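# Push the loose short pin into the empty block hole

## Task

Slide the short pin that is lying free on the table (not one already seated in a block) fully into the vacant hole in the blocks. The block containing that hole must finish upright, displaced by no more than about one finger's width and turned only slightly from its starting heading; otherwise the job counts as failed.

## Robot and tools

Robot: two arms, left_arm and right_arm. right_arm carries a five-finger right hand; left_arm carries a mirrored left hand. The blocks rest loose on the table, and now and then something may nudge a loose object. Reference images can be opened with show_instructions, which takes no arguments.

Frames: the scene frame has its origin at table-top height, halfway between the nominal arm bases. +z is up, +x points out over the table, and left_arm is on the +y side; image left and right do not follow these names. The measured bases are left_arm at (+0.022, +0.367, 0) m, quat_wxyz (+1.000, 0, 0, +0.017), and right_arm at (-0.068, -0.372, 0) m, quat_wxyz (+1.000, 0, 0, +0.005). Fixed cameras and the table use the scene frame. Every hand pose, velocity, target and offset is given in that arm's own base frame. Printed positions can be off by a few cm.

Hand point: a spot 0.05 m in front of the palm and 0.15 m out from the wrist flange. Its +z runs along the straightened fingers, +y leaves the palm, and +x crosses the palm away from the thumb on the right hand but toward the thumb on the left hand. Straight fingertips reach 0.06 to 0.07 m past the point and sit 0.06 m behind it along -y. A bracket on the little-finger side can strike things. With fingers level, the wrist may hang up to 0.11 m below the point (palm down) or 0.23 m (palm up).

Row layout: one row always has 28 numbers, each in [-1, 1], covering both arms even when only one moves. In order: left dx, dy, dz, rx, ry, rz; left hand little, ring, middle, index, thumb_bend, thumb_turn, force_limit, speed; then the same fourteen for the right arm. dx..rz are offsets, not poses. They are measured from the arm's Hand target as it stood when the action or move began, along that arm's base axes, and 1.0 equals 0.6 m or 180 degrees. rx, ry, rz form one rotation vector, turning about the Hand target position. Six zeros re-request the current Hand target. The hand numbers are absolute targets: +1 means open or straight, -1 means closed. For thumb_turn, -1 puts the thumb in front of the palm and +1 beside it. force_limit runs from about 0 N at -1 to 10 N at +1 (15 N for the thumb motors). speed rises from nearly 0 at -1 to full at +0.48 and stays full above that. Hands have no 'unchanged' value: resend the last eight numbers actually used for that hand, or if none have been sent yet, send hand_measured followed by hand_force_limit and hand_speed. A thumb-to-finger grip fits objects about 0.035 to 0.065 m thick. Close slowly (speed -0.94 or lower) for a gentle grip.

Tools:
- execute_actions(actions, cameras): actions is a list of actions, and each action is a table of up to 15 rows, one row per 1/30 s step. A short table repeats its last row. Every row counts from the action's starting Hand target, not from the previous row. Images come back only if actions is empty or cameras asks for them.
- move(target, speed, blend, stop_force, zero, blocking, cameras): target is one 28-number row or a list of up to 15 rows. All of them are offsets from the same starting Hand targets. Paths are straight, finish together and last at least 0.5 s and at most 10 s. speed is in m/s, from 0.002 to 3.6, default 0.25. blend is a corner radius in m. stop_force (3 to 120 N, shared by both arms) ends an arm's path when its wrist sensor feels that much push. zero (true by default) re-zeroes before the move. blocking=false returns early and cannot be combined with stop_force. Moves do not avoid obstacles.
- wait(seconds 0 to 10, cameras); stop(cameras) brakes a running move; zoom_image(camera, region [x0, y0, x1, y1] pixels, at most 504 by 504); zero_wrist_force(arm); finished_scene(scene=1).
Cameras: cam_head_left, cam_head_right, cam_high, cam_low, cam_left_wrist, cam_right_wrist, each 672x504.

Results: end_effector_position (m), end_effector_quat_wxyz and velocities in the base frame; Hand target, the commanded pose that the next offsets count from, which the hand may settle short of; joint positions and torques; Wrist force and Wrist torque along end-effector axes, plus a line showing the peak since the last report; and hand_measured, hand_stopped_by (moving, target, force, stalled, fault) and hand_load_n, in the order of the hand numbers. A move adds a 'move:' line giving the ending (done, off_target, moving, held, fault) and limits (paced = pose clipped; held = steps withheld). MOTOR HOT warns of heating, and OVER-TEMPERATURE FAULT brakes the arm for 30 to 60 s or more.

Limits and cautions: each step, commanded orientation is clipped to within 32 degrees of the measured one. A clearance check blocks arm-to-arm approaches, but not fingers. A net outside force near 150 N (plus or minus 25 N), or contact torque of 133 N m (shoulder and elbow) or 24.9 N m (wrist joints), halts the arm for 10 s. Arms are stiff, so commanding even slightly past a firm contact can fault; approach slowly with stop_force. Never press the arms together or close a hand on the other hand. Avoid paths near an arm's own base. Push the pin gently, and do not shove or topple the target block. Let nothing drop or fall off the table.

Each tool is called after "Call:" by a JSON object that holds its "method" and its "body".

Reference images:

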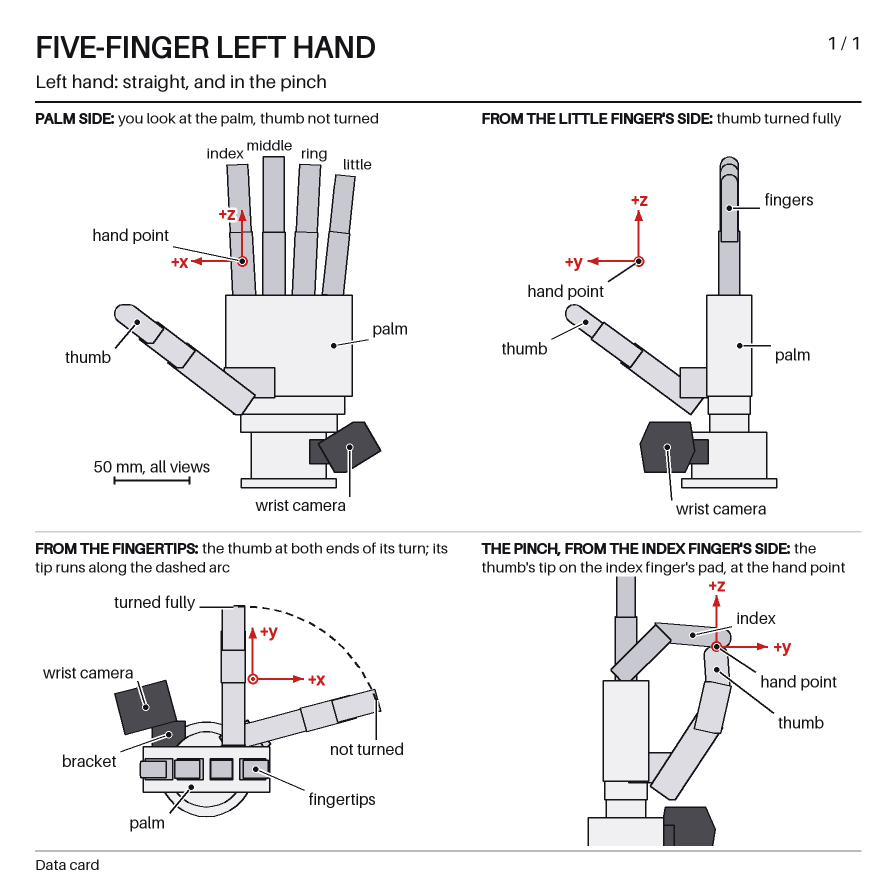

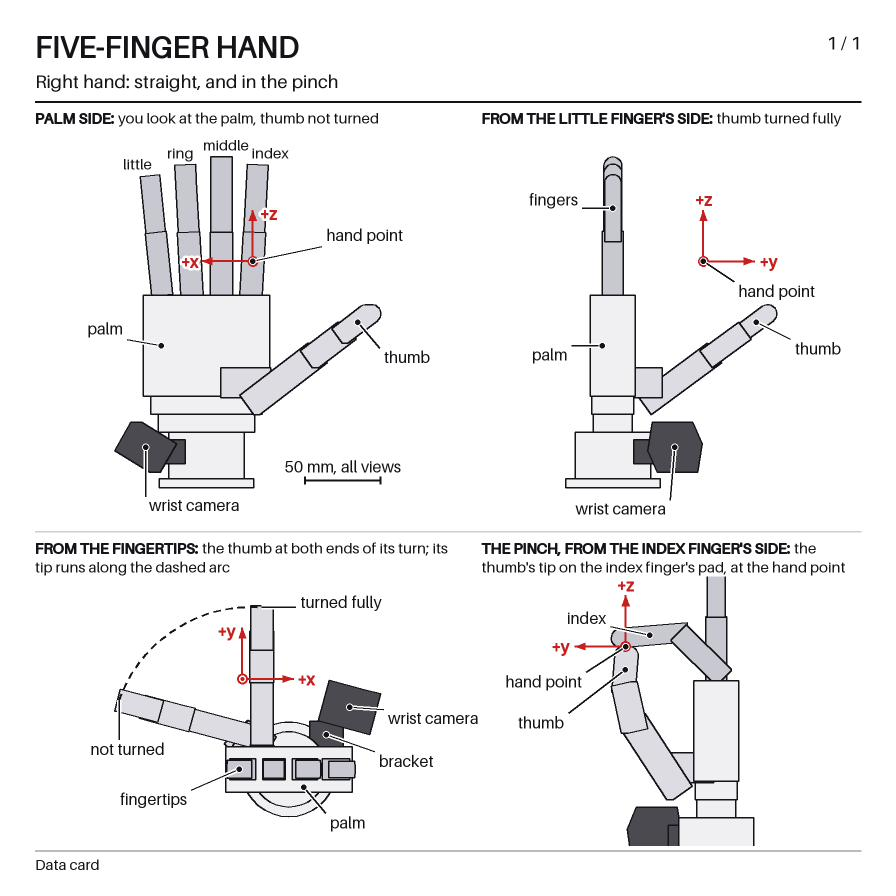

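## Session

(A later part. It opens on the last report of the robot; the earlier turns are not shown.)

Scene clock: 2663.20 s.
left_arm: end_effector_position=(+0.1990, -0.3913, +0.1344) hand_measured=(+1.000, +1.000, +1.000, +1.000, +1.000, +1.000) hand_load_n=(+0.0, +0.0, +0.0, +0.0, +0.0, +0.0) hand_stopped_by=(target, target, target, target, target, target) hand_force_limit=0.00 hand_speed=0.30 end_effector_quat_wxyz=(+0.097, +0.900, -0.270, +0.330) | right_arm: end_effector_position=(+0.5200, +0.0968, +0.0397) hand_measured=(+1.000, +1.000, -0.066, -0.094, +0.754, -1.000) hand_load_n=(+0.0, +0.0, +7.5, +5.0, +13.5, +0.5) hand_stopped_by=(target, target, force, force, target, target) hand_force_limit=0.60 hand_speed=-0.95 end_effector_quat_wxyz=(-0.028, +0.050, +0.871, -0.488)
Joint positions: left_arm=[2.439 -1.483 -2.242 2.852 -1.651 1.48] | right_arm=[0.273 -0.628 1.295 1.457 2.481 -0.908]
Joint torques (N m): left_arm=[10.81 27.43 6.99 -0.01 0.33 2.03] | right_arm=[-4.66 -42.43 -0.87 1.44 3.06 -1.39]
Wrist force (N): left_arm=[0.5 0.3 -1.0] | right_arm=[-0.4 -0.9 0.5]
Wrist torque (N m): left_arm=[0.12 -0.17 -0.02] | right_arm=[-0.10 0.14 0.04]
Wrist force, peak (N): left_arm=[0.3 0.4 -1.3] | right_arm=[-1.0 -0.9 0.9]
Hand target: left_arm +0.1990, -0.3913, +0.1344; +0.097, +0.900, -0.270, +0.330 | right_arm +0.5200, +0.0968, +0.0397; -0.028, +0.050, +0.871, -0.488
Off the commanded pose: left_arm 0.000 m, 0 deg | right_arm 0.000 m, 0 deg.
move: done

Call:
{"method": "move", "body": {"target": [[0,0,0,0,0,0,1,1,1,1,1,1,0,0.3,0,0,0.0078,0,0,0,1,1,-0.45,-0.55,0.75,-1,0.6,-0.95],[0,0,0,0,0,0,1,1,1,1,1,1,0,0.3,0.0267,-0.0031,0.0078,0,0,0,1,1,-0.45,-0.55,0.75,-1,0.6,-0.95]], "speed": 0.02}}

Call:
{"method": "move", "body": {"target": [0,0,0,0,0,0,1,1,1,1,1,1,0,0.3,0.0083,-0.001,0,0,0,0,1,1,-0.45,-0.55,0.75,-1,0.6,-0.95], "speed": 0.01}}

Call:
{"method": "move", "body": {"target": [0,0,0,0,0,0,1,1,1,1,1,1,0,0.3,0.0025,-0.0003,0,0,0,0,1,1,-0.45,-0.55,0.75,-1,0.6,-0.95], "speed": 0.01}}

Scene clock: 2756.23 s.
left_arm: end_effector_position=(+0.1990, -0.3913, +0.1344) hand_measured=(+1.000, +1.000, +1.000, +1.000, +1.000, +1.000) hand_load_n=(+0.0, +0.0, +0.0, +0.0, +0.0, +0.0) hand_stopped_by=(target, target, target, target, target, target) hand_force_limit=0.00 hand_speed=0.30 end_effector_quat_wxyz=(+0.097, +0.900, -0.270, +0.330) | right_arm: end_effector_position=(+0.5359, +0.0949, +0.0443) hand_measured=(+1.000, +1.000, -0.066, -0.094, +0.754, -1.000) hand_load_n=(+0.0, +0.0, +7.0, +5.0, +14.0, +1.0) hand_stopped_by=(target, target, force, force, target, target) hand_force_limit=0.60 hand_speed=-0.95 end_effector_quat_wxyz=(-0.028, +0.050, +0.871, -0.488)
Joint positions: left_arm=[2.439 -1.483 -2.242 2.852 -1.651 1.48] | right_arm=[0.262 -0.608 1.236 1.484 2.486 -0.923]
Joint torques (N m): left_arm=[12.4 28.56 7.32 -0.16 0.15 1.74] | right_arm=[-4.91 -43.43 -28.04 4.2 3.19 -1.4]
Wrist force (N): left_arm=[0.5 0.1 -1.0] | right_arm=[-1.1 0.5 1.0]
Wrist torque (N m): left_arm=[0.10 -0.18 -0.01] | right_arm=[-0.02 0.16 0.00]
Wrist force, peak (N): left_arm=[0.1 0.1 -1.5] | right_arm=[-0.7 -1.5 0.8]
Hand target: left_arm +0.1990, -0.3913, +0.1344; +0.097, +0.900, -0.270, +0.330 | right_arm +0.5360, +0.0949, +0.0443; -0.028, +0.050, +0.871, -0.488
Off the commanded pose: left_arm 0.000 m, 0 deg | right_arm 0.000 m, 0 deg.
move: done

Scene clock: 2757.13 s.
left_arm: end_effector_position=(+0.1990, -0.3913, +0.1344) hand_measured=(+1.000, +1.000, +1.000, +1.000, +1.000, +1.000) hand_load_n=(-0.5, +0.5, +0.0, +0.0, +0.0, +0.0) hand_stopped_by=(target, target, target, target, target, target) hand_force_limit=0.00 hand_speed=0.30 end_effector_quat_wxyz=(+0.097, +0.900, -0.270, +0.330) | right_arm: end_effector_position=(+0.5409, +0.0943, +0.0443) hand_measured=(+1.000, +1.000, -0.066, -0.094, +0.754, -1.000) hand_load_n=(+0.0, +0.0, +7.5, +5.5, +13.5, +0.0) hand_stopped_by=(target, target, force, force, target, target) hand_force_limit=0.60 hand_speed=-0.95 end_effector_quat_wxyz=(-0.028, +0.050, +0.871, -0.488)
Joint positions: left_arm=[2.439 -1.483 -2.242 2.852 -1.651 1.48] | right_arm=[0.259 -0.6 1.218 1.491 2.488 -0.927]
Joint torques (N m): left_arm=[11.19 28.29 8.77 -0.02 0.12 1.96] | right_arm=[-5.13 -44.62 -29.73 3.68 3.45 -1.22]
Wrist force (N): left_arm=[0.0 0.0 -1.2] | right_arm=[1.5 0.0 1.2]
Wrist torque (N m): left_arm=[0.09 -0.11 -0.04] | right_arm=[-0.04 0.18 -0.06]
Wrist force, peak (N): left_arm=[0.3 0.3 -1.4] | right_arm=[2.7 -0.3 1.3]
Hand target: left_arm +0.1990, -0.3913, +0.1344; +0.097, +0.900, -0.270, +0.330 | right_arm +0.5410, +0.0943, +0.0443; -0.028, +0.050, +0.871, -0.488
Off the commanded pose: left_arm 0.000 m, 0 deg | right_arm 0.000 m, 0 deg.
move: done

Scene clock: 2757.83 s.
left_arm: end_effector_position=(+0.1990, -0.3913, +0.1344) hand_measured=(+1.000, +1.000, +1.000, +1.000, +1.000, +1.000) hand_load_n=(+0.0, +0.0, +0.0, +0.0, -0.5, +0.0) hand_stopped_by=(target, target, target, target, target, target) hand_force_limit=0.00 hand_speed=0.30 end_effector_quat_wxyz=(+0.097, +0.900, -0.270, +0.330) | right_arm: end_effector_position=(+0.5424, +0.0942, +0.0443) hand_measured=(+1.000, +1.000, -0.066, -0.094, +0.754, -1.000) hand_load_n=(+0.0, +0.0, +7.5, +5.0, +13.5, -0.5) hand_stopped_by=(target, target, force, force, target, target) hand_force_limit=0.60 hand_speed=-0.95 end_effector_quat_wxyz=(-0.028, +0.050, +0.871, -0.488)
Joint positions: left_arm=[2.439 -1.483 -2.242 2.852 -1.651 1.48] | right_arm=[0.258 -0.597 1.212 1.493 2.488 -0.929]
Joint torques (N m): left_arm=[12.26 27.73 7.76 0.08 0.16 2.01] | right_arm=[-5.59 -45.66 -28.59 3.73 3.54 -1.24]
Wrist force (N): left_arm=[0.5 0.1 -1.1] | right_arm=[2.2 -0.2 1.1]
Wrist torque (N m): left_arm=[0.09 -0.18 -0.01] | right_arm=[-0.07 0.14 -0.06]
Wrist force, peak (N): left_arm=[0.0 0.0 -1.3] | right_arm=[2.5 -0.6 1.3]
Hand target: left_arm +0.1990, -0.3913, +0.1344; +0.097, +0.900, -0.270, +0.330 | right_arm +0.5425, +0.0942, +0.0443; -0.028, +0.050, +0.871, -0.488
Off the commanded pose: left_arm 0.000 m, 0 deg | right_arm 0.000 m, 0 deg.
move: done

Call:
{"method": "move", "body": {"target": [[0,0,0,0,0,0,1,1,1,1,1,1,0,0.3,-0.0042,0.0005,-0.0017,0,0,0,1,1,-0.45,-0.55,0.75,-1,0.6,-0.95],[0,0,0,0,0,0,1,1,1,1,1,1,0,0.3,0,0,-0.0017,0,0,0,1,1,-0.45,-0.55,0.75,-1,0.6,-0.95]], "speed": 0.01}}

Call:
{"method": "move", "body": {"target": [[0,0,0,0,0,0,1,1,1,1,1,1,0,0.3,-0.0042,0.0005,0.0033,0,0,0,1,1,-0.45,-0.55,0.75,-1,0.6,-0.95],[0,0,0,0,0,0,1,1,1,1,1,1,0,0.3,0.0002,0,0.0033,0,0,0,1,1,-0.45,-0.55,0.75,-1,0.6,-0.95]], "speed": 0.01}}

Call:
{"method": "move", "body": {"target": [[0,0,0,0,0,0,1,1,1,1,1,1,0,0.3,-0.0042,0.0021,-0.0017,0,0,0,1,1,-0.45,-0.55,0.75,-1,0.6,-0.95],[0,0,0,0,0,0,1,1,1,1,1,1,0,0.3,0.0002,0.0017,-0.0017,0,0,0,1,1,-0.45,-0.55,0.75,-1,0.6,-0.95]], "speed": 0.01}}

Call:
{"method": "move", "body": {"target": [[0,0,0,0,0,0,1,1,1,1,1,1,0,0.3,-0.0042,-0.0029,0,0,0,0,1,1,-0.45,-0.55,0.75,-1,0.6,-0.95],[0,0,0,0,0,0,1,1,1,1,1,1,0,0.3,0.0002,-0.0033,0,0,0,0,1,1,-0.45,-0.55,0.75,-1,0.6,-0.95]], "speed": 0.01}}

Scene clock: 2779.10 s.
left_arm: end_effector_position=(+0.1990, -0.3913, +0.1344) hand_measured=(+1.000, +1.000, +1.000, +1.000, +1.000, +1.000) hand_load_n=(+0.0, +0.0, +0.0, +0.0, +0.0, +0.0) hand_stopped_by=(target, target, target, target, target, target) hand_force_limit=0.00 hand_speed=0.30 end_effector_quat_wxyz=(+0.097, +0.900, -0.270, +0.330) | right_arm: end_effector_position=(+0.5424, +0.0942, +0.0433) hand_measured=(+1.000, +1.000, -0.066, -0.094, +0.754, -1.000) hand_load_n=(-0.5, +0.0, +7.5, +5.0, +13.5, +0.5) hand_stopped_by=(target, target, force, force, target, target) hand_force_limit=0.60 hand_speed=-0.95 end_effector_quat_wxyz=(-0.028, +0.050, +0.871, -0.488)
Joint positions: left_arm=[2.439 -1.483 -2.242 2.852 -1.651 1.48] | right_arm=[0.258 -0.596 1.212 1.492 2.488 -0.929]
Joint torques (N m): left_arm=[11.33 27.92 6.04 -0.1 0.13 1.94] | right_arm=[-4.31 -45.26 -27.75 3.9 3.44 -1.1]
Wrist force (N): left_arm=[0.2 0.2 -1.1] | right_arm=[0.8 -0.6 1.5]
Wrist torque (N m): left_arm=[0.11 -0.14 -0.02] | right_arm=[-0.10 0.19 -0.05]
Wrist force, peak (N): left_arm=[0.3 0.2 -1.4] | right_arm=[2.9 -0.3 1.3]
Hand target: left_arm +0.1990, -0.3913, +0.1344; +0.097, +0.900, -0.270, +0.330 | right_arm +0.5425, +0.0942, +0.0433; -0.028, +0.050, +0.871, -0.488
Off the commanded pose: left_arm 0.000 m, 0 deg | right_arm 0.000 m, 0 deg.
move: done

Scene clock: 2780.30 s.
left_arm: end_effector_position=(+0.1990, -0.3913, +0.1344) hand_measured=(+1.000, +1.000, +1.000, +1.000, +1.000, +1.000) hand_load_n=(+0.0, +0.0, +0.0, +0.0, +0.0, +0.0) hand_stopped_by=(target, target, target, target, target, target) hand_force_limit=0.00 hand_speed=0.30 end_effector_quat_wxyz=(+0.097, +0.900, -0.270, +0.330) | right_arm: end_effector_position=(+0.5425, +0.0942, +0.0453) hand_measured=(+1.000, +1.000, -0.066, -0.094, +0.754, -1.000) hand_load_n=(+0.0, +0.0, +7.5, +5.0, +13.5, +0.5) hand_stopped_by=(target, target, force, force, target, target) hand_force_limit=0.60 hand_speed=-0.95 end_effector_quat_wxyz=(-0.028, +0.050, +0.871, -0.488)
Joint positions: left_arm=[2.439 -1.483 -2.242 2.852 -1.651 1.48] | right_arm=[0.258 -0.598 1.211 1.495 2.488 -0.929]
Joint torques (N m): left_arm=[11.24 27.96 7.18 -0.16 0.03 1.99] | right_arm=[-4.14 -45.09 -29.33 3.54 3.58 -1.25]
Wrist force (N): left_arm=[0.2 -0.1 -1.1] | right_arm=[2.0 -0.6 1.5]
Wrist torque (N m): left_arm=[0.06 -0.14 -0.02] | right_arm=[-0.06 0.17 -0.06]
Wrist force, peak (N): left_arm=[0.4 0.1 -1.4] | right_arm=[1.9 -0.7 1.8]
Hand target: left_arm +0.1990, -0.3913, +0.1344; +0.097, +0.900, -0.270, +0.330 | right_arm +0.5426, +0.0942, +0.0453; -0.028, +0.050, +0.871, -0.488
Off the commanded pose: left_arm 0.000 m, 0 deg | right_arm 0.000 m, 0 deg.
move: done

Scene clock: 2781.47 s.
left_arm: end_effector_position=(+0.1990, -0.3913, +0.1344) hand_measured=(+1.000, +1.000, +1.000, +1.000, +1.000, +1.000) hand_load_n=(+0.0, +0.0, +0.0, +0.0, +0.0, +0.0) hand_stopped_by=(target, target, target, target, target, target) hand_force_limit=0.00 hand_speed=0.30 end_effector_quat_wxyz=(+0.097, +0.900, -0.270, +0.330) | right_arm: end_effector_position=(+0.5427, +0.0952, +0.0443) hand_measured=(+1.000, +1.000, -0.066, -0.094, +0.754, -1.000) hand_load_n=(+0.0, -0.5, +7.5, +5.0, +14.0, +0.5) hand_stopped_by=(target, target, force, force, target, target) hand_force_limit=0.60 hand_speed=-0.95 end_effector_quat_wxyz=(-0.028, +0.050, +0.871, -0.488)
Joint positions: left_arm=[2.439 -1.483 -2.242 2.852 -1.651 1.48] | right_arm=[0.26 -0.596 1.209 1.496 2.488 -0.926]
Joint torques (N m): left_arm=[10.71 27.46 7.02 -0.32 0.04 1.87] | right_arm=[-5 -45.33 -27.75 3.94 3.45 -1.13]
Wrist force (N): left_arm=[0.2 0.3 -0.9] | right_arm=[1.0 -0.5 1.5]
Wrist torque (N m): left_arm=[0.12 -0.13 -0.03] | right_arm=[-0.07 0.17 -0.04]
Wrist force, peak (N): left_arm=[0.3 0.1 -1.3] | right_arm=[1.9 -0.5 1.6]
Hand target: left_arm +0.1990, -0.3913, +0.1344; +0.097, +0.900, -0.270, +0.330 | right_arm +0.5428, +0.0952, +0.0443; -0.028, +0.050, +0.871, -0.488
Off the commanded pose: left_arm 0.000 m, 0 deg | right_arm 0.000 m, 0 deg.
move: done

Scene clock: 2782.67 s.
left_arm: end_effector_position=(+0.1990, -0.3913, +0.1344) hand_measured=(+1.000, +1.000, +1.000, +1.000, +1.000, +1.000) hand_load_n=(+0.0, +0.0, +0.0, +0.0, -0.5, +0.0) hand_stopped_by=(target, target, target, target, target, target) hand_force_limit=0.00 hand_speed=0.30 end_effector_quat_wxyz=(+0.097, +0.900, -0.270, +0.330) | right_arm: end_effector_position=(+0.5428, +0.0932, +0.0443) hand_measured=(+1.000, +1.000, -0.066, -0.094, +0.754, -1.000) hand_load_n=(+0.0, +0.0, +7.5, +5.0, +13.5, +0.0) hand_stopped_by=(target, target, force, force, target, target) hand_force_limit=0.60 hand_speed=-0.95 end_effector_quat_wxyz=(-0.028, +0.050, +0.871, -0.488)
Joint positions: left_arm=[2.439 -1.483 -2.242 2.852 -1.651 1.48] | right_arm=[0.256 -0.597 1.212 1.491 2.489 -0.931]
Joint torques (N m): left_arm=[10.65 28.8 7.17 0.06 -0.07 2.07] | right_arm=[-5.2 -44.73 -29 3.68 3.52 -0.83]
Wrist force (N): left_arm=[0.0 0.4 -0.9] | right_arm=[2.4 -0.4 1.3]
Wrist torque (N m): left_arm=[0.12 -0.10 -0.04] | right_arm=[-0.03 0.21 -0.06]
Wrist force, peak (N): left_arm=[0.2 0.2 -1.4] | right_arm=[2.5 -0.6 1.4]
Hand target: left_arm +0.1990, -0.3913, +0.1344; +0.097, +0.900, -0.270, +0.330 | right_arm +0.5429, +0.0932, +0.0443; -0.028, +0.050, +0.871, -0.488
Off the commanded pose: left_arm 0.000 m, 0 deg | right_arm 0.000 m, 0 deg.
move: done

Call:
{"method": "move", "body": {"target": [[0,0,0,0,0,0,1,1,1,1,1,1,0,0.3,-0.0042,0.0038,-0.0017,0,0,0,1,1,-0.45,-0.55,0.75,-1,0.6,-0.95],[0,0,0,0,0,0,1,1,1,1,1,1,0,0.3,0,0.0033,-0.0017,0,0,0,1,1,-0.45,-0.55,0.75,-1,0.6,-0.95]], "speed": 0.01}}

Call:
{"method": "move", "body": {"target": [[0,0,0,0,0,0,1,1,1,1,1,1,0,0.3,-0.0042,0.0005,-0.0017,0,0,0,1,1,-0.45,-0.55,0.75,-1,0.6,-0.95],[0,0,0,0,0,0,1,1,1,1,1,1,0,0.3,0,0,-0.0017,0,0,0,1,1,-0.45,-0.55,0.75,-1,0.6,-0.95]], "speed": 0.01}}

Call:
{"method": "move", "body": {"target": [[0,0,0,0,0,0,1,1,1,1,1,1,0,0.3,-0.0042,0.0021,0.0017,0,0,0,1,1,-0.45,-0.55,0.75,-1,0.6,-0.95],[0,0,0,0,0,0,1,1,1,1,1,1,0,0.3,0,0.0017,0.0017,0,0,0,1,1,-0.45,-0.55,0.75,-1,0.6,-0.95]], "speed": 0.01}}

Call:
{"method": "move", "body": {"target": [[0,0,0,0,0,0,1,1,1,1,1,1,0,0.3,-0.0042,-0.0029,-0.0017,0,0,0,1,1,-0.45,-0.55,0.75,-1,0.6,-0.95],[0,0,0,0,0,0,1,1,1,1,1,1,0,0.3,0,-0.0033,-0.0017,0,0,0,1,1,-0.45,-0.55,0.75,-1,0.6,-0.95]], "speed": 0.01}}

Scene clock: 2809.97 s.
left_arm: end_effector_position=(+0.1990, -0.3913, +0.1344) hand_measured=(+1.000, +1.000, +1.000, +1.000, +1.000, +1.000) hand_load_n=(+0.0, +0.0, +0.0, +0.0, -0.5, +0.0) hand_stopped_by=(target, target, target, target, target, target) hand_force_limit=0.00 hand_speed=0.30 end_effector_quat_wxyz=(+0.097, +0.900, -0.270, +0.330) | right_arm: end_effector_position=(+0.5428, +0.0952, +0.0433) hand_measured=(+1.000, +1.000, -0.066, -0.094, +0.754, -1.000) hand_load_n=(+0.0, +0.0, +7.5, +5.0, +13.5, +1.5) hand_stopped_by=(target, target, force, force, target, target) hand_force_limit=0.60 hand_speed=-0.95 end_effector_quat_wxyz=(-0.028, +0.050, +0.871, -0.488)
Joint positions: left_arm=[2.439 -1.483 -2.242 2.852 -1.651 1.48] | right_arm=[0.26 -0.594 1.209 1.495 2.488 -0.926]
Joint torques (N m): left_arm=[10.94 27.46 7.29 -0.04 0.11 1.88] | right_arm=[-5.53 -45.58 -27.47 4.11 3.27 -1.26]
Wrist force (N): left_arm=[0.2 0.0 -1.1] | right_arm=[-1.1 0.2 1.2]
Wrist torque (N m): left_arm=[0.07 -0.14 -0.02] | right_arm=[-0.08 0.17 -0.01]
Wrist force, peak (N): left_arm=[0.2 0.1 -1.4] | right_arm=[2.9 -0.7 1.3]
Hand target: left_arm +0.1990, -0.3913, +0.1344; +0.097, +0.900, -0.270, +0.330 | right_arm +0.5429, +0.0952, +0.0433; -0.028, +0.050, +0.871, -0.488
Off the commanded pose: left_arm 0.000 m, 0 deg | right_arm 0.000 m, 0 deg.
move: done

Scene clock: 2811.10 s.
left_arm: end_effector_position=(+0.1990, -0.3913, +0.1344) hand_measured=(+1.000, +1.000, +1.000, +1.000, +1.000, +1.000) hand_load_n=(+0.0, +0.0, +0.0, +0.0, +0.0, +0.0) hand_stopped_by=(target, target, target, target, target, target) hand_force_limit=0.00 hand_speed=0.30 end_effector_quat_wxyz=(+0.097, +0.900, -0.270, +0.330) | right_arm: end_effector_position=(+0.5428, +0.0952, +0.0422) hand_measured=(+1.000, +1.000, -0.066, -0.094, +0.754, -1.000) hand_load_n=(+0.0, +0.0, +7.0, +5.0, +14.0, +1.0) hand_stopped_by=(target, target, force, force, target, target) hand_force_limit=0.60 hand_speed=-0.95 end_effector_quat_wxyz=(-0.028, +0.050, +0.871, -0.488)
Joint positions: left_arm=[2.439 -1.483 -2.242 2.852 -1.651 1.48] | right_arm=[0.26 -0.593 1.209 1.493 2.488 -0.926]
Joint torques (N m): left_arm=[11.62 28.73 7.17 0.07 -0.2 1.91] | right_arm=[-5.61 -45.19 -27.05 4.4 3.14 -1.37]
Wrist force (N): left_arm=[0.3 0.3 -1.1] | right_arm=[-1.1 0.4 1.1]
Wrist torque (N m): left_arm=[0.12 -0.14 -0.03] | right_arm=[-0.04 0.15 0.00]
Wrist force, peak (N): left_arm=[0.2 0.2 -1.4] | right_arm=[-1.3 0.3 1.1]
Hand target: left_arm +0.1990, -0.3913, +0.1344; +0.097, +0.900, -0.270, +0.330 | right_arm +0.5429, +0.0952, +0.0422; -0.028, +0.050, +0.871, -0.488
Off the commanded pose: left_arm 0.000 m, 0 deg | right_arm 0.000 m, 0 deg.
move: done

Scene clock: 2812.23 s.
left_arm: end_effector_position=(+0.1990, -0.3913, +0.1344) hand_measured=(+1.000, +1.000, +1.000, +1.000, +1.000, +1.000) hand_load_n=(+0.0, +0.0, +0.0, +0.0, +0.0, +0.0) hand_stopped_by=(target, target, target, target, target, target) hand_force_limit=0.00 hand_speed=0.30 end_effector_quat_wxyz=(+0.097, +0.900, -0.270, +0.330) | right_arm: end_effector_position=(+0.5428, +0.0962, +0.0433) hand_measured=(+1.000, +1.000, -0.066, -0.094, +0.754, -1.000) hand_load_n=(+0.0, +0.0, +7.0, +5.0, +13.5, +1.0) hand_stopped_by=(target, target, force, force, target, target) hand_force_limit=0.60 hand_speed=-0.95 end_effector_quat_wxyz=(-0.028, +0.050, +0.871, -0.488)
Joint positions: left_arm=[2.439 -1.483 -2.242 2.852 -1.651 1.48] | right_arm=[0.261 -0.593 1.207 1.497 2.487 -0.924]
Joint torques (N m): left_arm=[11.6 29.27 7.24 -0.21 0.09 1.85] | right_arm=[-5.72 -45.13 -26.88 4.22 3.13 -1.48]
Wrist force (N): left_arm=[0.1 0.2 -1.2] | right_arm=[-1.2 0.1 1.1]
Wrist torque (N m): left_arm=[0.12 -0.12 -0.04] | right_arm=[-0.07 0.18 -0.02]
Wrist force, peak (N): left_arm=[0.3 0.3 -1.5] | right_arm=[-1.3 0.4 1.2]
Hand target: left_arm +0.1990, -0.3913, +0.1344; +0.097, +0.900, -0.270, +0.330 | right_arm +0.5429, +0.0962, +0.0433; -0.028, +0.050, +0.871, -0.488
Off the commanded pose: left_arm 0.000 m, 0 deg | right_arm 0.000 m, 0 deg.
move: done

Scene clock: 2813.40 s.
left_arm: end_effector_position=(+0.1990, -0.3913, +0.1344) hand_measured=(+1.000, +1.000, +1.000, +1.000, +1.000, +1.000) hand_load_n=(+0.0, +0.0, +0.0, +0.0, +0.0, +0.0) hand_stopped_by=(target, target, target, target, target, target) hand_force_limit=0.00 hand_speed=0.30 end_effector_quat_wxyz=(+0.097, +0.900, -0.270, +0.330) | right_arm: end_effector_position=(+0.5428, +0.0942, +0.0422) hand_measured=(+1.000, +1.000, -0.066, -0.094, +0.754, -1.000) hand_load_n=(+0.0, +0.0, +7.5, +5.0, +13.5, +1.0) hand_stopped_by=(target, target, force, force, target, target) hand_force_limit=0.60 hand_speed=-0.95 end_effector_quat_wxyz=(-0.028, +0.050, +0.871, -0.488)
Joint positions: left_arm=[2.439 -1.483 -2.242 2.852 -1.651 1.48] | right_arm=[0.258 -0.593 1.21 1.491 2.488 -0.929]
Joint torques (N m): left_arm=[11.79 28.65 7.27 -0.44 0.04 1.84] | right_arm=[-4.88 -44.22 -27.03 4.22 3.25 -1.42]
Wrist force (N): left_arm=[0.4 0.1 -1.0] | right_arm=[-1.0 0.4 1.1]
Wrist torque (N m): left_arm=[0.09 -0.16 -0.02] | right_arm=[-0.04 0.15 0.00]
Wrist force, peak (N): left_arm=[0.3 0.4 -1.4] | right_arm=[-1.2 0.4 1.2]
Hand target: left_arm +0.1990, -0.3913, +0.1344; +0.097, +0.900, -0.270, +0.330 | right_arm +0.5429, +0.0942, +0.0422; -0.028, +0.050, +0.871, -0.488
Off the commanded pose: left_arm 0.000 m, 0 deg | right_arm 0.000 m, 0 deg.
move: done

Call:
{"method": "move", "body": {"target": [[0,0,0,0,0,0,1,1,1,1,1,1,0,0.3,0,0.0017,0.0013,0,0,0,1,1,-0.45,-0.55,0.75,-1,0.6,-0.95],[0,0,0,0,0,0,1,1,1,1,1,1,0,0.3,0.0083,0.0007,0.0013,0,0,0,1,1,-0.45,-0.55,0.75,-1,0.6,-0.95]], "speed": 0.008, "stop_force": 3, "cameras": ["cam_high"]}}

Call:
{"method": "zoom_image", "body": {"camera": "cam_high", "region": [250, 295, 300, 345]}}

Scene clock: 2821.50 s.
left_arm: end_effector_position=(+0.1990, -0.3913, +0.1344) hand_measured=(+1.000, +1.000, +1.000, +1.000, +1.000, +1.000) hand_load_n=(+0.0, +0.0, +0.0, +0.0, +0.0, +0.0) hand_stopped_by=(target, target, target, target, target, target) hand_force_limit=0.00 hand_speed=0.30 end_effector_quat_wxyz=(+0.097, +0.900, -0.270, +0.330) | right_arm: end_effector_position=(+0.5479, +0.0946, +0.0430) hand_measured=(+1.000, +1.000, -0.066, -0.094, +0.754, -1.000) hand_load_n=(+0.0, +0.0, +7.5, +5.0, +13.5, -0.5) hand_stopped_by=(target, target, force, force, target, target) hand_force_limit=0.60 hand_speed=-0.95 end_effector_quat_wxyz=(-0.028, +0.050, +0.871, -0.488)
Joint positions: left_arm=[2.439 -1.483 -2.242 2.852 -1.651 1.48] | right_arm=[0.256 -0.585 1.189 1.502 2.489 -0.931]
Joint torques (N m): left_arm=[10.83 27.98 6.78 -0.14 -0.12 1.97] | right_arm=[-5.76 -45.84 -28.13 3.89 3.67 -1.17]
Wrist force (N): left_arm=[0.0 0.1 -1.2] | right_arm=[1.9 0.4 1.3]
Wrist torque (N m): left_arm=[0.10 -0.12 -0.03] | right_arm=[-0.03 0.18 -0.08]
Wrist force, peak (N): left_arm=[0.3 0.3 -1.4] | right_arm=[1.7 -0.2 2.0]
Hand target: left_arm +0.1990, -0.3913, +0.1344; +0.097, +0.900, -0.270, +0.330 | right_arm +0.5479, +0.0946, +0.0430; -0.028, +0.050, +0.871, -0.488
Off the commanded pose: left_arm 0.000 m, 0 deg | right_arm 0.000 m, 0 deg.
move: done
Images, in order (width x height): cam_high 672x504.

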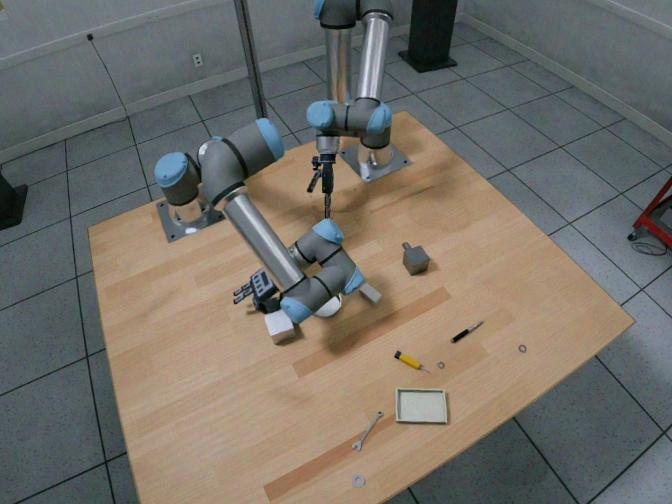

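Scaled by 10.080.

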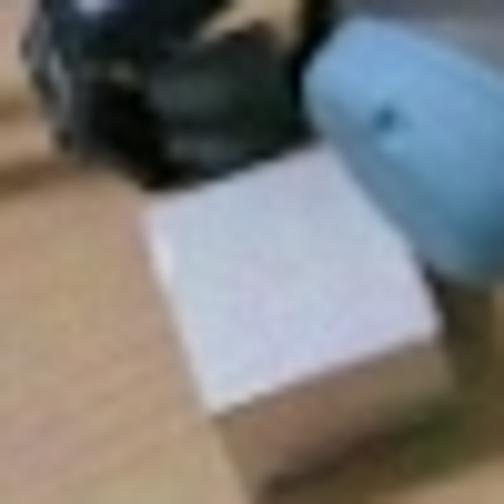

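Call:
{"method": "move", "body": {"target": [[0,0,0,0,0,0,1,1,1,1,1,1,0,0.3,-0.1645,0.019,0.002,0,0,0,1,1,-0.45,-0.55,0.75,-1,0.6,-0.95],[0,0,0,0,0,0,1,1,1,1,1,1,0,0.3,-0.1645,0.019,-0.0275,0,0,0,1,1,-0.45,-0.55,0.75,-1,0.6,-0.95]], "speed": 0.06}}

Call:
{"method": "move", "body": {"target": [0,0,0,0,0,0,1,1,1,1,1,1,0,0.3,0,0,-0.005,0,0,0,1,1,-0.45,-0.55,0.75,-1,0.6,-0.95], "speed": 0.01}}

Scene clock: 2928.60 s.
left_arm: end_effector_position=(+0.1990, -0.3913, +0.1344) hand_measured=(+1.000, +1.000, +1.000, +1.000, +1.000, +1.000) hand_load_n=(+0.0, +0.0, +0.0, +0.0, +0.0, +0.0) hand_stopped_by=(target, target, target, target, target, target) hand_force_limit=0.00 hand_speed=0.30 end_effector_quat_wxyz=(+0.097, +0.900, -0.270, +0.330) | right_arm: end_effector_position=(+0.4491, +0.1060, +0.0267) hand_measured=(+1.000, +1.000, -0.066, -0.094, +0.754, -1.000) hand_load_n=(+0.0, +0.0, +7.0, +5.0, +14.0, +1.5) hand_stopped_by=(target, target, force, force, target, target) hand_force_limit=0.60 hand_speed=-0.95 end_effector_quat_wxyz=(-0.028, +0.050, +0.871, -0.488)
Joint positions: left_arm=[2.439 -1.483 -2.242 2.852 -1.651 1.48] | right_arm=[0.328 -0.706 1.525 1.362 2.45 -0.834]
Joint torques (N m): left_arm=[10.95 27.86 6.58 -0.07 -0.08 1.87] | right_arm=[5.6 -39.17 -24.86 1.56 -0.03 -0.14]
Wrist force (N): left_arm=[0.2 0.1 -1.1] | right_arm=[-1.1 0.3 1.0]
Wrist torque (N m): left_arm=[0.09 -0.14 -0.02] | right_arm=[-0.07 0.15 -0.21]
Wrist force, peak (N): left_arm=[0.4 0.2 -1.3] | right_arm=[2.2 0.3 1.5]
Hand target: left_arm +0.1990, -0.3913, +0.1344; +0.097, +0.900, -0.270, +0.330 | right_arm +0.4492, +0.1060, +0.0265; -0.028, +0.050, +0.871, -0.488
Off the commanded pose: left_arm 0.000 m, 0 deg | right_arm 0.000 m, 0 deg.
move: done

Scene clock: 2929.30 s.
left_arm: end_effector_position=(+0.1990, -0.3913, +0.1344) hand_measured=(+1.000, +1.000, +1.000, +1.000, +1.000, +1.000) hand_load_n=(+0.0, +0.0, +0.0, +0.0, +0.0, +0.0) hand_stopped_by=(target, target, target, target, target, target) hand_force_limit=0.00 hand_speed=0.30 end_effector_quat_wxyz=(+0.097, +0.900, -0.270, +0.330) | right_arm: end_effector_position=(+0.4492, +0.1060, +0.0237) hand_measured=(+1.000, +1.000, -0.066, -0.094, +0.754, -1.000) hand_load_n=(+0.0, +0.0, +7.0, +5.5, +13.5, +1.0) hand_stopped_by=(target, target, force, force, target, target) hand_force_limit=0.60 hand_speed=-0.95 end_effector_quat_wxyz=(-0.028, +0.050, +0.871, -0.488)
Joint positions: left_arm=[2.439 -1.483 -2.242 2.852 -1.651 1.48] | right_arm=[0.328 -0.701 1.525 1.357 2.45 -0.834]
Joint torques (N m): left_arm=[10.5 28.25 6.8 0.04 -0.15 1.83] | right_arm=[2.96 -36.93 -24.62 0.84 1.63 -0.85]
Wrist force (N): left_arm=[0.3 0.1 -1.0] | right_arm=[-1.4 -2.8 -0.4]
Wrist torque (N m): left_arm=[0.08 -0.15 -0.02] | right_arm=[-0.24 0.20 -0.30]
Wrist force, peak (N): left_arm=[0.4 -0.1 -1.3] | right_arm=[-1.4 -2.8 -0.4]
Hand target: left_arm +0.1990, -0.3913, +0.1344; +0.097, +0.900, -0.270, +0.330 | right_arm +0.4492, +0.1060, +0.0235; -0.028, +0.050, +0.871, -0.488
Off the commanded pose: left_arm 0.000 m, 0 deg | right_arm 0.000 m, 0 deg.
move: done

Call:
{"method": "move", "body": {"target": [0,0,0,0,0,0,1,1,1,1,1,1,0,0.3,0,0,0.0006,0,0,0,1,1,0.3,0.3,0.75,-1,0.6,-0.6], "speed": 0.02}}

Call:
{"method": "move", "body": {"target": [0,0,0,0,0,0,1,1,1,1,1,1,0,0.3,0,0,0,0,0,0,1,1,0.5,0.5,1,-1,0.6,-0.2], "speed": 0.02, "cameras": ["cam_left_wrist","cam_right_wrist"]}}

Scene clock: 2940.37 s.
left_arm: end_effector_position=(+0.1990, -0.3913, +0.1344) hand_measured=(+1.000, +1.000, +1.000, +1.000, +1.000, +1.000) hand_load_n=(+0.0, +0.0, +0.0, +0.0, +0.0, +0.0) hand_stopped_by=(target, target, target, target, target, target) hand_force_limit=0.00 hand_speed=0.30 end_effector_quat_wxyz=(+0.097, +0.900, -0.270, +0.330) | right_arm: end_effector_position=(+0.4492, +0.1060, +0.0239) hand_measured=(+1.000, +1.000, +0.300, +0.300, +0.750, -1.000) hand_load_n=(+0.0, +0.0, +0.0, +0.0, +0.0, +0.0) hand_stopped_by=(target, target, target, target, target, target) hand_force_limit=0.60 hand_speed=-0.60 end_effector_quat_wxyz=(-0.028, +0.050, +0.871, -0.488)
Joint positions: left_arm=[2.439 -1.483 -2.242 2.852 -1.651 1.48] | right_arm=[0.328 -0.701 1.525 1.358 2.45 -0.834]
Joint torques (N m): left_arm=[10.31 28.22 6.88 -0.3 0.16 1.69] | right_arm=[-3.38 -56.77 -19.31 4.21 2.44 -0.89]
Wrist force (N): left_arm=[0.2 0.2 -1.1] | right_arm=[-1.1 -0.2 0.8]
Wrist torque (N m): left_arm=[0.11 -0.13 -0.03] | right_arm=[-0.11 0.16 -0.22]
Wrist force, peak (N): left_arm=[0.3 0.2 -1.4] | right_arm=[-1.7 -4.1 -0.9]
Hand target: left_arm +0.1990, -0.3913, +0.1344; +0.097, +0.900, -0.270, +0.330 | right_arm +0.4492, +0.1060, +0.0239; -0.028, +0.050, +0.871, -0.488
Off the commanded pose: left_arm 0.000 m, 0 deg | right_arm 0.000 m, 0 deg.
move: done

Scene clock: 2940.87 s.
left_arm: end_effector_position=(+0.1990, -0.3913, +0.1344) hand_measured=(+1.000, +1.000, +1.000, +1.000, +1.000, +1.000) hand_load_n=(+0.0, +0.0, +0.0, +0.0, +0.0, +0.0) hand_stopped_by=(target, target, target, target, target, target) hand_force_limit=0.00 hand_speed=0.30 end_effector_quat_wxyz=(+0.097, +0.900, -0.270, +0.330) | right_arm: end_effector_position=(+0.4492, +0.1060, +0.0240) hand_measured=(+1.000, +1.000, +0.500, +0.500, +0.992, -1.000) hand_load_n=(+0.0, +0.0, +0.0, +0.0, -11.0, -2.5) hand_stopped_by=(target, target, target, target, target, target) hand_force_limit=0.60 hand_speed=-0.20 end_effector_quat_wxyz=(-0.028, +0.050, +0.871, -0.488)
Joint positions: left_arm=[2.439 -1.483 -2.242 2.852 -1.651 1.48] | right_arm=[0.328 -0.701 1.525 1.358 2.451 -0.834]
Joint torques (N m): left_arm=[11.66 28.44 7.64 -0.08 0.14 1.72] | right_arm=[-2.38 -45.36 -14.87 -0.24 -2.11 -1]
Wrist force (N): left_arm=[0.2 0.4 -1.2] | right_arm=[-1.1 -20.5 -1.9]
Wrist torque (N m): left_arm=[0.14 -0.15 -0.03] | right_arm=[-1.28 0.19 -0.54]
Wrist force, peak (N): left_arm=[0.4 0.1 -1.5] | right_arm=[-1.0 -21.0 -1.3]
Hand target: left_arm +0.1990, -0.3913, +0.1344; +0.097, +0.900, -0.270, +0.330 | right_arm +0.4492, +0.1060, +0.0239; -0.028, +0.050, +0.871, -0.488
Off the commanded pose: left_arm 0.000 m, 0 deg | right_arm 0.000 m, 0 deg.
move: done
Images, in order (width x height): cam_left_wrist 672x504, cam_right_wrist 672x504.

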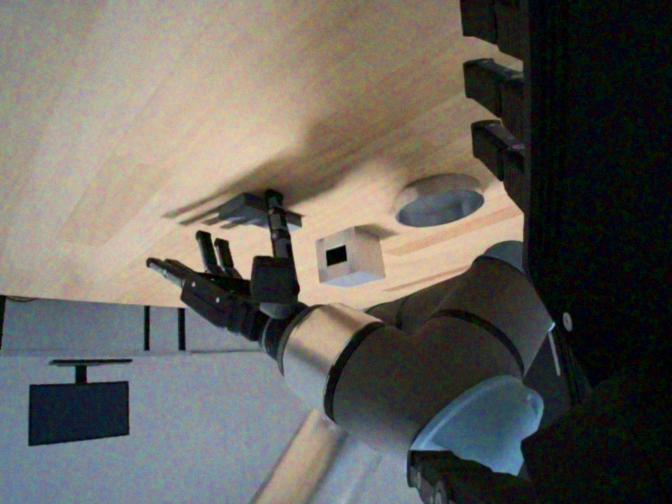

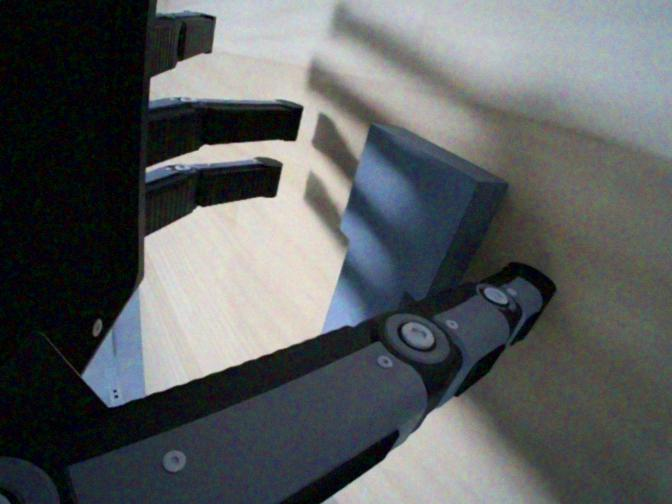

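Call:
{"method": "move", "body": {"target": [[0,0,0,0,0,0,1,1,1,1,1,1,0,0.3,0,0,0.03,0,0,0,1,1,0.5,0.5,1,-1,0.6,-0.2],[0,0,0,0,0,0,1,1,1,1,1,1,0,0.3,0,0,0.2,0,0,0,1,1,0.5,0.5,1,-1,0.6,-0.2]], "speed": 0.1, "cameras": ["cam_left_wrist","cam_right_wrist","cam_high"]}}

Scene clock: 2948.03 s.
left_arm: end_effector_position=(+0.1990, -0.3913, +0.1344) hand_measured=(+1.000, +1.000, +1.000, +1.000, +1.000, +1.000) hand_load_n=(+0.0, +0.0, +0.0, +0.0, +0.0, +0.0) hand_stopped_by=(target, target, target, target, target, target) hand_force_limit=0.00 hand_speed=0.30 end_effector_quat_wxyz=(+0.097, +0.900, -0.270, +0.330) | right_arm: end_effector_position=(+0.4492, +0.1060, +0.1437) hand_measured=(+1.000, +1.000, +0.500, +0.500, +0.994, -1.000) hand_load_n=(+0.0, -0.5, +0.0, +0.0, +0.0, +0.0) hand_stopped_by=(target, target, target, target, target, target) hand_force_limit=0.60 hand_speed=-0.20 end_effector_quat_wxyz=(-0.028, +0.050, +0.871, -0.488)
Joint positions: left_arm=[2.439 -1.483 -2.242 2.852 -1.651 1.48] | right_arm=[0.328 -0.886 1.492 1.576 2.45 -0.834]
Joint torques (N m): left_arm=[11.66 27.78 7.57 -0.22 -0.07 1.72] | right_arm=[6.07 -53.82 -27.07 3.9 -0.59 1.44]
Wrist force (N): left_arm=[0.1 0.1 -1.1] | right_arm=[-1.0 -0.3 0.6]
Wrist torque (N m): left_arm=[0.08 -0.12 -0.03] | right_arm=[-0.10 0.16 -0.20]
Wrist force, peak (N): left_arm=[0.0 0.2 -1.5] | right_arm=[-1.1 -21.0 -1.8]
Hand target: left_arm +0.1990, -0.3913, +0.1344; +0.097, +0.900, -0.270, +0.330 | right_arm +0.4492, +0.1060, +0.1439; -0.028, +0.050, +0.871, -0.488
Off the commanded pose: left_arm 0.000 m, 0 deg | right_arm 0.000 m, 0 deg.
move: done
Images, in order (width x height): cam_high 672x504, cam_left_wrist 672x504, cam_right_wrist 672x504.

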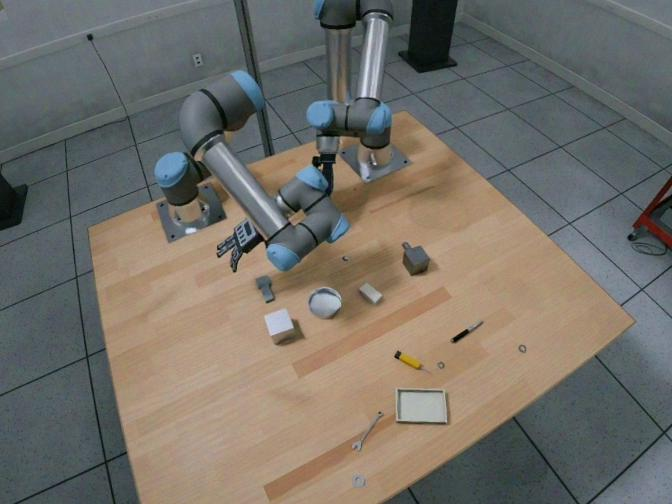

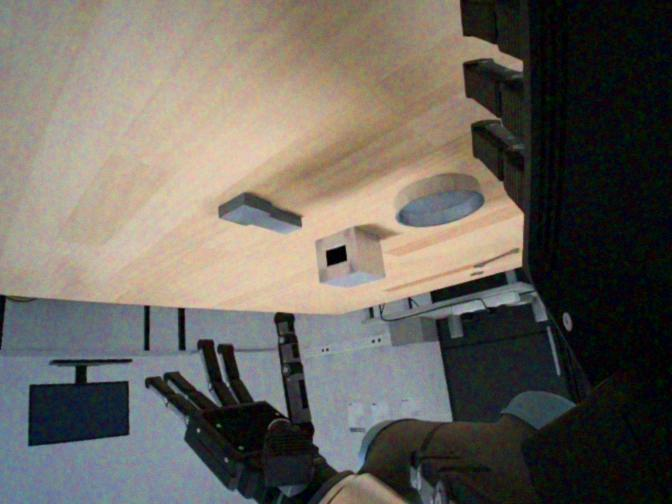

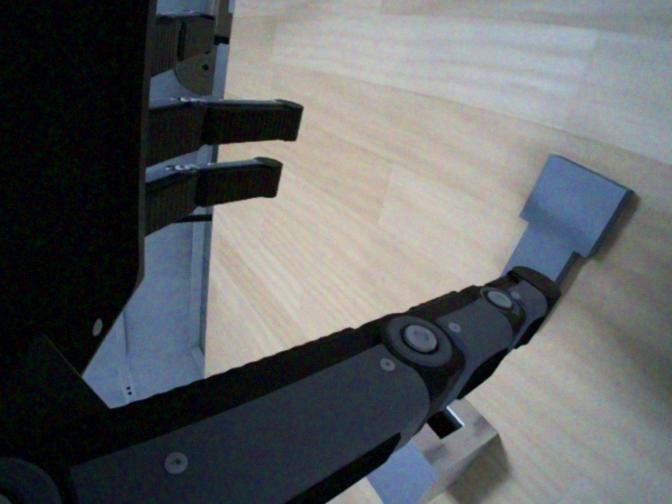

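Now clear views. Zoom on everything.

Call:
{"method": "zoom_image", "body": {"camera": "cam_high", "region": [240, 265, 310, 350]}}

Call:
{"method": "zoom_image", "body": {"camera": "cam_left_wrist", "region": [210, 180, 400, 300]}}

Call:
{"method": "zoom_image", "body": {"camera": "cam_right_wrist", "region": [340, 130, 650, 504]}}

Scaled by 5.929.

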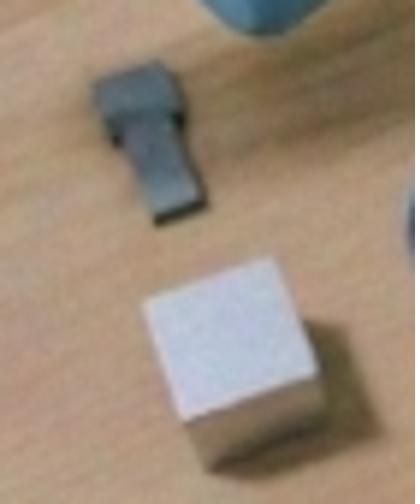

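Scaled by 2.653 from the camera's 672x504 image, which has a finer 960x720 frame.

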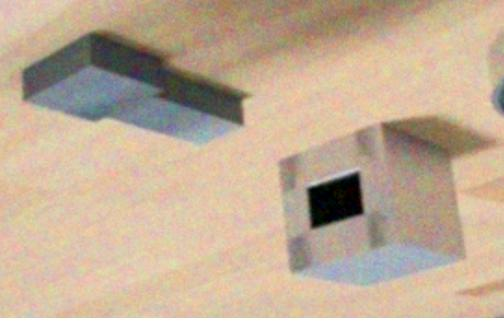

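Scaled by 1.348 from the camera's 672x504 image, which has a finer 960x720 frame.

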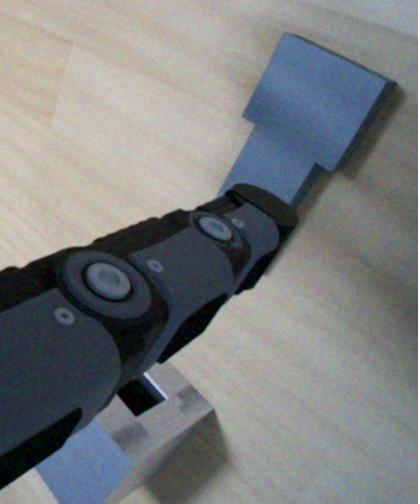

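Call:
{"method": "zoom_image", "body": {"camera": "cam_right_wrist", "region": [480, 140, 650, 300]}}

Call:
{"method": "zoom_image", "body": {"camera": "cam_left_wrist", "region": [210, 180, 310, 250]}}

Call:
{"method": "zoom_image", "body": {"camera": "cam_high", "region": [250, 270, 290, 305]}}

Scaled by 2.965 from the camera's 672x504 image, which has a finer 960x720 frame.

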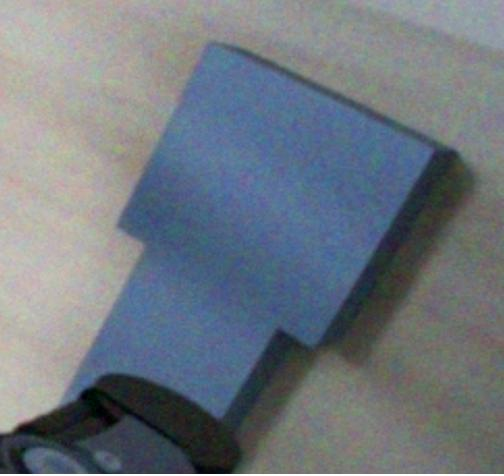

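Scaled by 5.040 from the camera's 672x504 image, which has a finer 960x720 frame.

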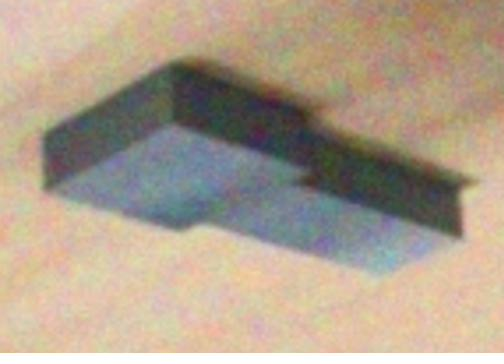

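Scaled by 12.600.

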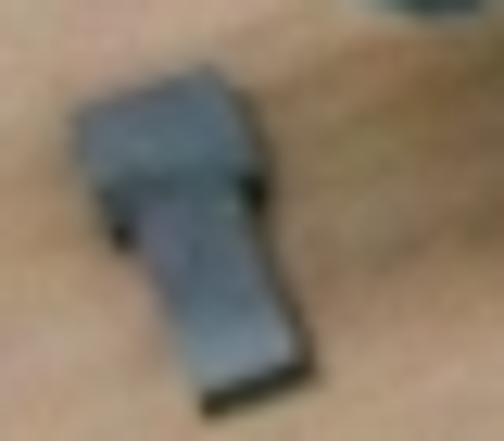

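Call:
{"method": "move", "body": {"target": [[-0.05,0.25,0.2,0,0,0,1,1,1,1,1,1,0,0.3,0.1,-0.01,0,-0.0685,-0.0133,0.1735,1,1,1,1,1,1,0.6,0.2],[-0.05,0.25,0.2,0,0,0,1,1,1,1,1,1,0,0.3,0.197,-0.0322,0,-0.1371,-0.0266,0.347,1,1,1,1,1,1,0.6,0.2]], "speed": 0.3, "cameras": ["cam_right_wrist","cam_high"]}}

Scene clock: 3027.87 s.
left_arm: end_effector_position=(+0.1855, -0.3240, +0.1883) hand_measured=(+1.000, +1.000, +1.000, +1.000, +1.000, +1.000) hand_load_n=(+0.0, +0.0, +0.0, +0.0, +0.0, +0.0) hand_stopped_by=(target, target, target, target, target, target) hand_force_limit=0.00 hand_speed=0.30 end_effector_quat_wxyz=(+0.097, +0.900, -0.270, +0.330) | right_arm: end_effector_position=(+0.4600, +0.1052, +0.1442) hand_measured=(+1.000, +1.000, +1.000, +1.000, +0.994, +1.000) hand_load_n=(+0.0, +0.0, -0.5, +0.0, +0.0, -0.5) hand_stopped_by=(target, target, target, target, target, target) hand_force_limit=0.60 hand_speed=0.20 end_effector_quat_wxyz=(-0.001, +0.011, +0.862, -0.507)
Joint positions: left_arm=[2.734 -1.168 -2.312 2.603 -1.461 1.706] | right_arm=[0.343 -0.884 1.499 1.518 2.531 -0.905]
Joint torques (N m): left_arm=[12.03 14.47 8.51 -2.31 1.69 1.89] | right_arm=[-5.73 -51.03 -27.81 4.1 -0.53 1.44]
Wrist force (N): left_arm=[0.4 0.1 -1.4] | right_arm=[-1.2 -0.4 1.1]
Wrist torque (N m): left_arm=[0.10 -0.20 -0.01] | right_arm=[-0.14 0.18 -0.25]
Wrist force, peak (N): left_arm=[0.5 0.3 -1.8] | right_arm=[-1.9 -0.7 1.1]
Hand target: left_arm +0.1855, -0.3240, +0.1883; +0.097, +0.900, -0.270, +0.330 (not the last commanded pose) | right_arm +0.4600, +0.1052, +0.1442; -0.001, +0.011, +0.862, -0.507 (not the last commanded pose)
Off the commanded pose: left_arm 0.107 m, 0 deg | right_arm 0.109 m, 61 deg.
move: held (right_arm; a check stopped the path), off_target (left_arm; braked when a check withheld steps of right_arm); path passed 0 of 2 targets; limits=held
pose unreachable (right arm): on one or more control steps of this call, first in action 0 (counted from 0), this arm could not follow its commanded pose, so it was not sent that pose on those steps. It may still have moved: this result reports where it is.
cause: moving toward the commanded pose would bring two parts of the arm too close to each other (joints 4 (wrist 1) to 6 (wrist 3) lie between them).
Images, in order (width x height): cam_high 672x504, cam_right_wrist 672x504.

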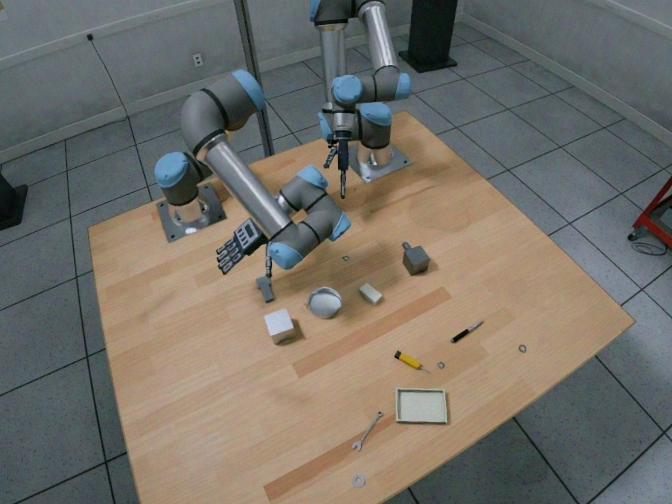

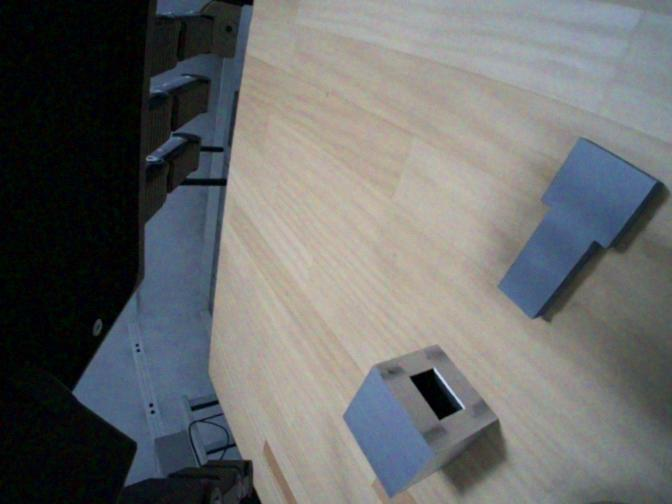

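Call:
{"method": "zoom_image", "body": {"camera": "cam_right_wrist", "region": [340, 335, 510, 504]}}

Call:
{"method": "zoom_image", "body": {"camera": "cam_right_wrist", "region": [480, 125, 672, 335]}}

Scaled by 2.965 from the camera's 672x504 image, which has a finer 960x720 frame.

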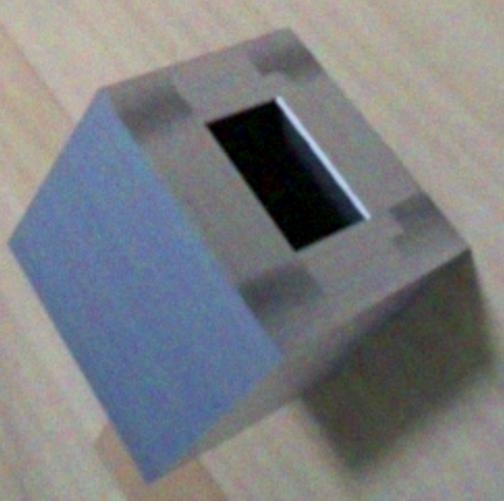

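Scaled by 2.400 from the camera's 672x504 image, which has a finer 960x720 frame.

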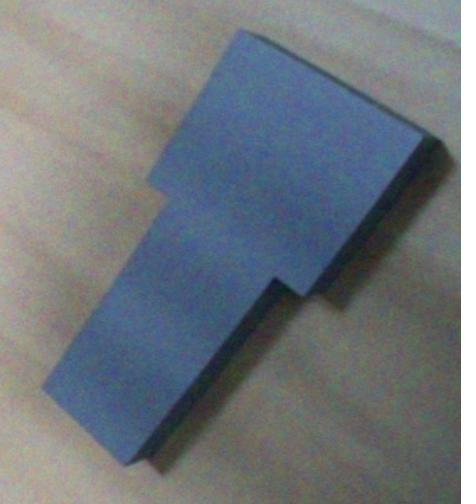

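Call:
{"method": "move", "body": {"target": [[0,0.1,0.05,0,0,0,1,1,1,1,1,1,0,0.3,-0.03,-0.09,0.2,0,0,0,1,1,1,1,1,1,0.6,0.2],[0,0.1,0.05,0,0,0,1,1,1,1,1,1,0,0.3,-0.03,-0.09,0.2,0.337,0,0,1,1,1,1,1,1,0.6,0.2]], "speed": 0.35, "cameras": ["cam_high","cam_right_wrist"]}}

Scene clock: 3128.27 s.
left_arm: end_effector_position=(+0.1855, -0.2966, +0.2020) hand_measured=(+1.000, +1.000, +1.000, +1.000, +1.000, +1.000) hand_load_n=(+0.0, +0.0, +0.0, +0.0, -0.5, +0.0) hand_stopped_by=(target, target, target, target, target, target) hand_force_limit=0.00 hand_speed=0.30 end_effector_quat_wxyz=(+0.097, +0.900, -0.269, +0.330) | right_arm: end_effector_position=(+0.4598, +0.1043, +0.1461) hand_measured=(+1.000, +1.000, +1.000, +1.000, +0.994, +1.000) hand_load_n=(+0.0, +0.0, +0.0, +0.0, +0.0, +0.0) hand_stopped_by=(target, target, target, target, target, target) hand_force_limit=0.60 hand_speed=0.20 end_effector_quat_wxyz=(-0.001, +0.011, +0.862, -0.507)
Joint positions: left_arm=[2.982 -1.038 -2.346 2.471 -1.307 1.902] | right_arm=[0.341 -0.888 1.5 1.52 2.531 -0.907]
Joint torques (N m): left_arm=[11.6 12.15 8.23 -2.53 1.7 2.01] | right_arm=[6.52 -35.59 -26.58 1.35 -0.55 1.45]
Wrist force (N): left_arm=[0.3 0.1 -1.2] | right_arm=[-1.1 -0.4 0.9]
Wrist torque (N m): left_arm=[0.08 -0.17 -0.03] | right_arm=[-0.11 0.17 -0.24]
Wrist force, peak (N): left_arm=[0.4 0.0 -1.6] | right_arm=[-1.1 -3.5 1.0]
Hand target: left_arm +0.1855, -0.2965, +0.2020; +0.097, +0.900, -0.270, +0.330 (not the last commanded pose) | right_arm +0.4598, +0.1043, +0.1461; -0.001, +0.011, +0.862, -0.507 (not the last commanded pose)
Off the commanded pose: left_arm 0.036 m, 0 deg | right_arm 0.131 m, 61 deg.
move: held (right_arm; a check stopped the path), off_target (left_arm; braked when a check withheld steps of right_arm); path passed 0 of 2 targets; limits=held
pose unreachable (right arm): on one or more control steps of this call, first in action 0 (counted from 0), this arm could not follow its commanded pose, so it was not sent that pose on those steps. It may still have moved: this result reports where it is.
cause: moving toward the commanded pose would bring two parts of the arm too close to each other (joints 4 (wrist 1) to 6 (wrist 3) lie between them).
Images, in order (width x height): cam_high 672x504, cam_right_wrist 672x504.

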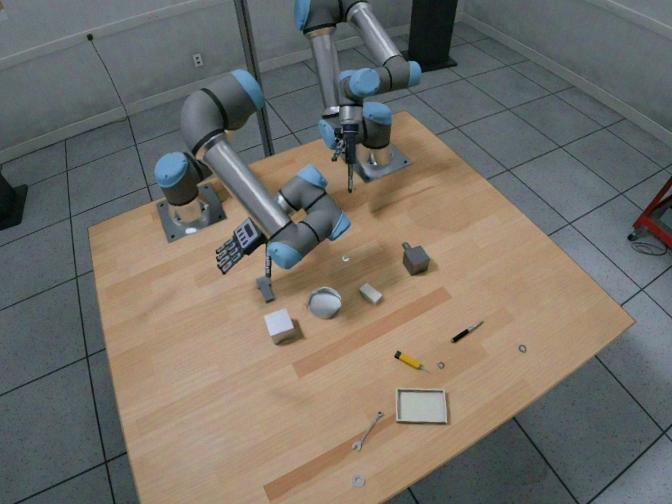

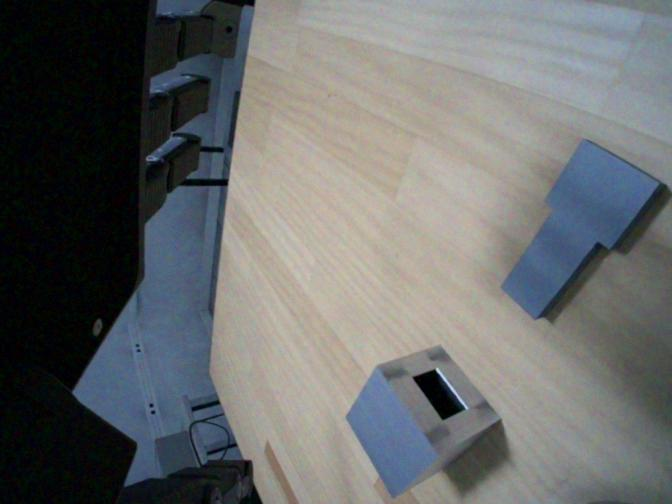

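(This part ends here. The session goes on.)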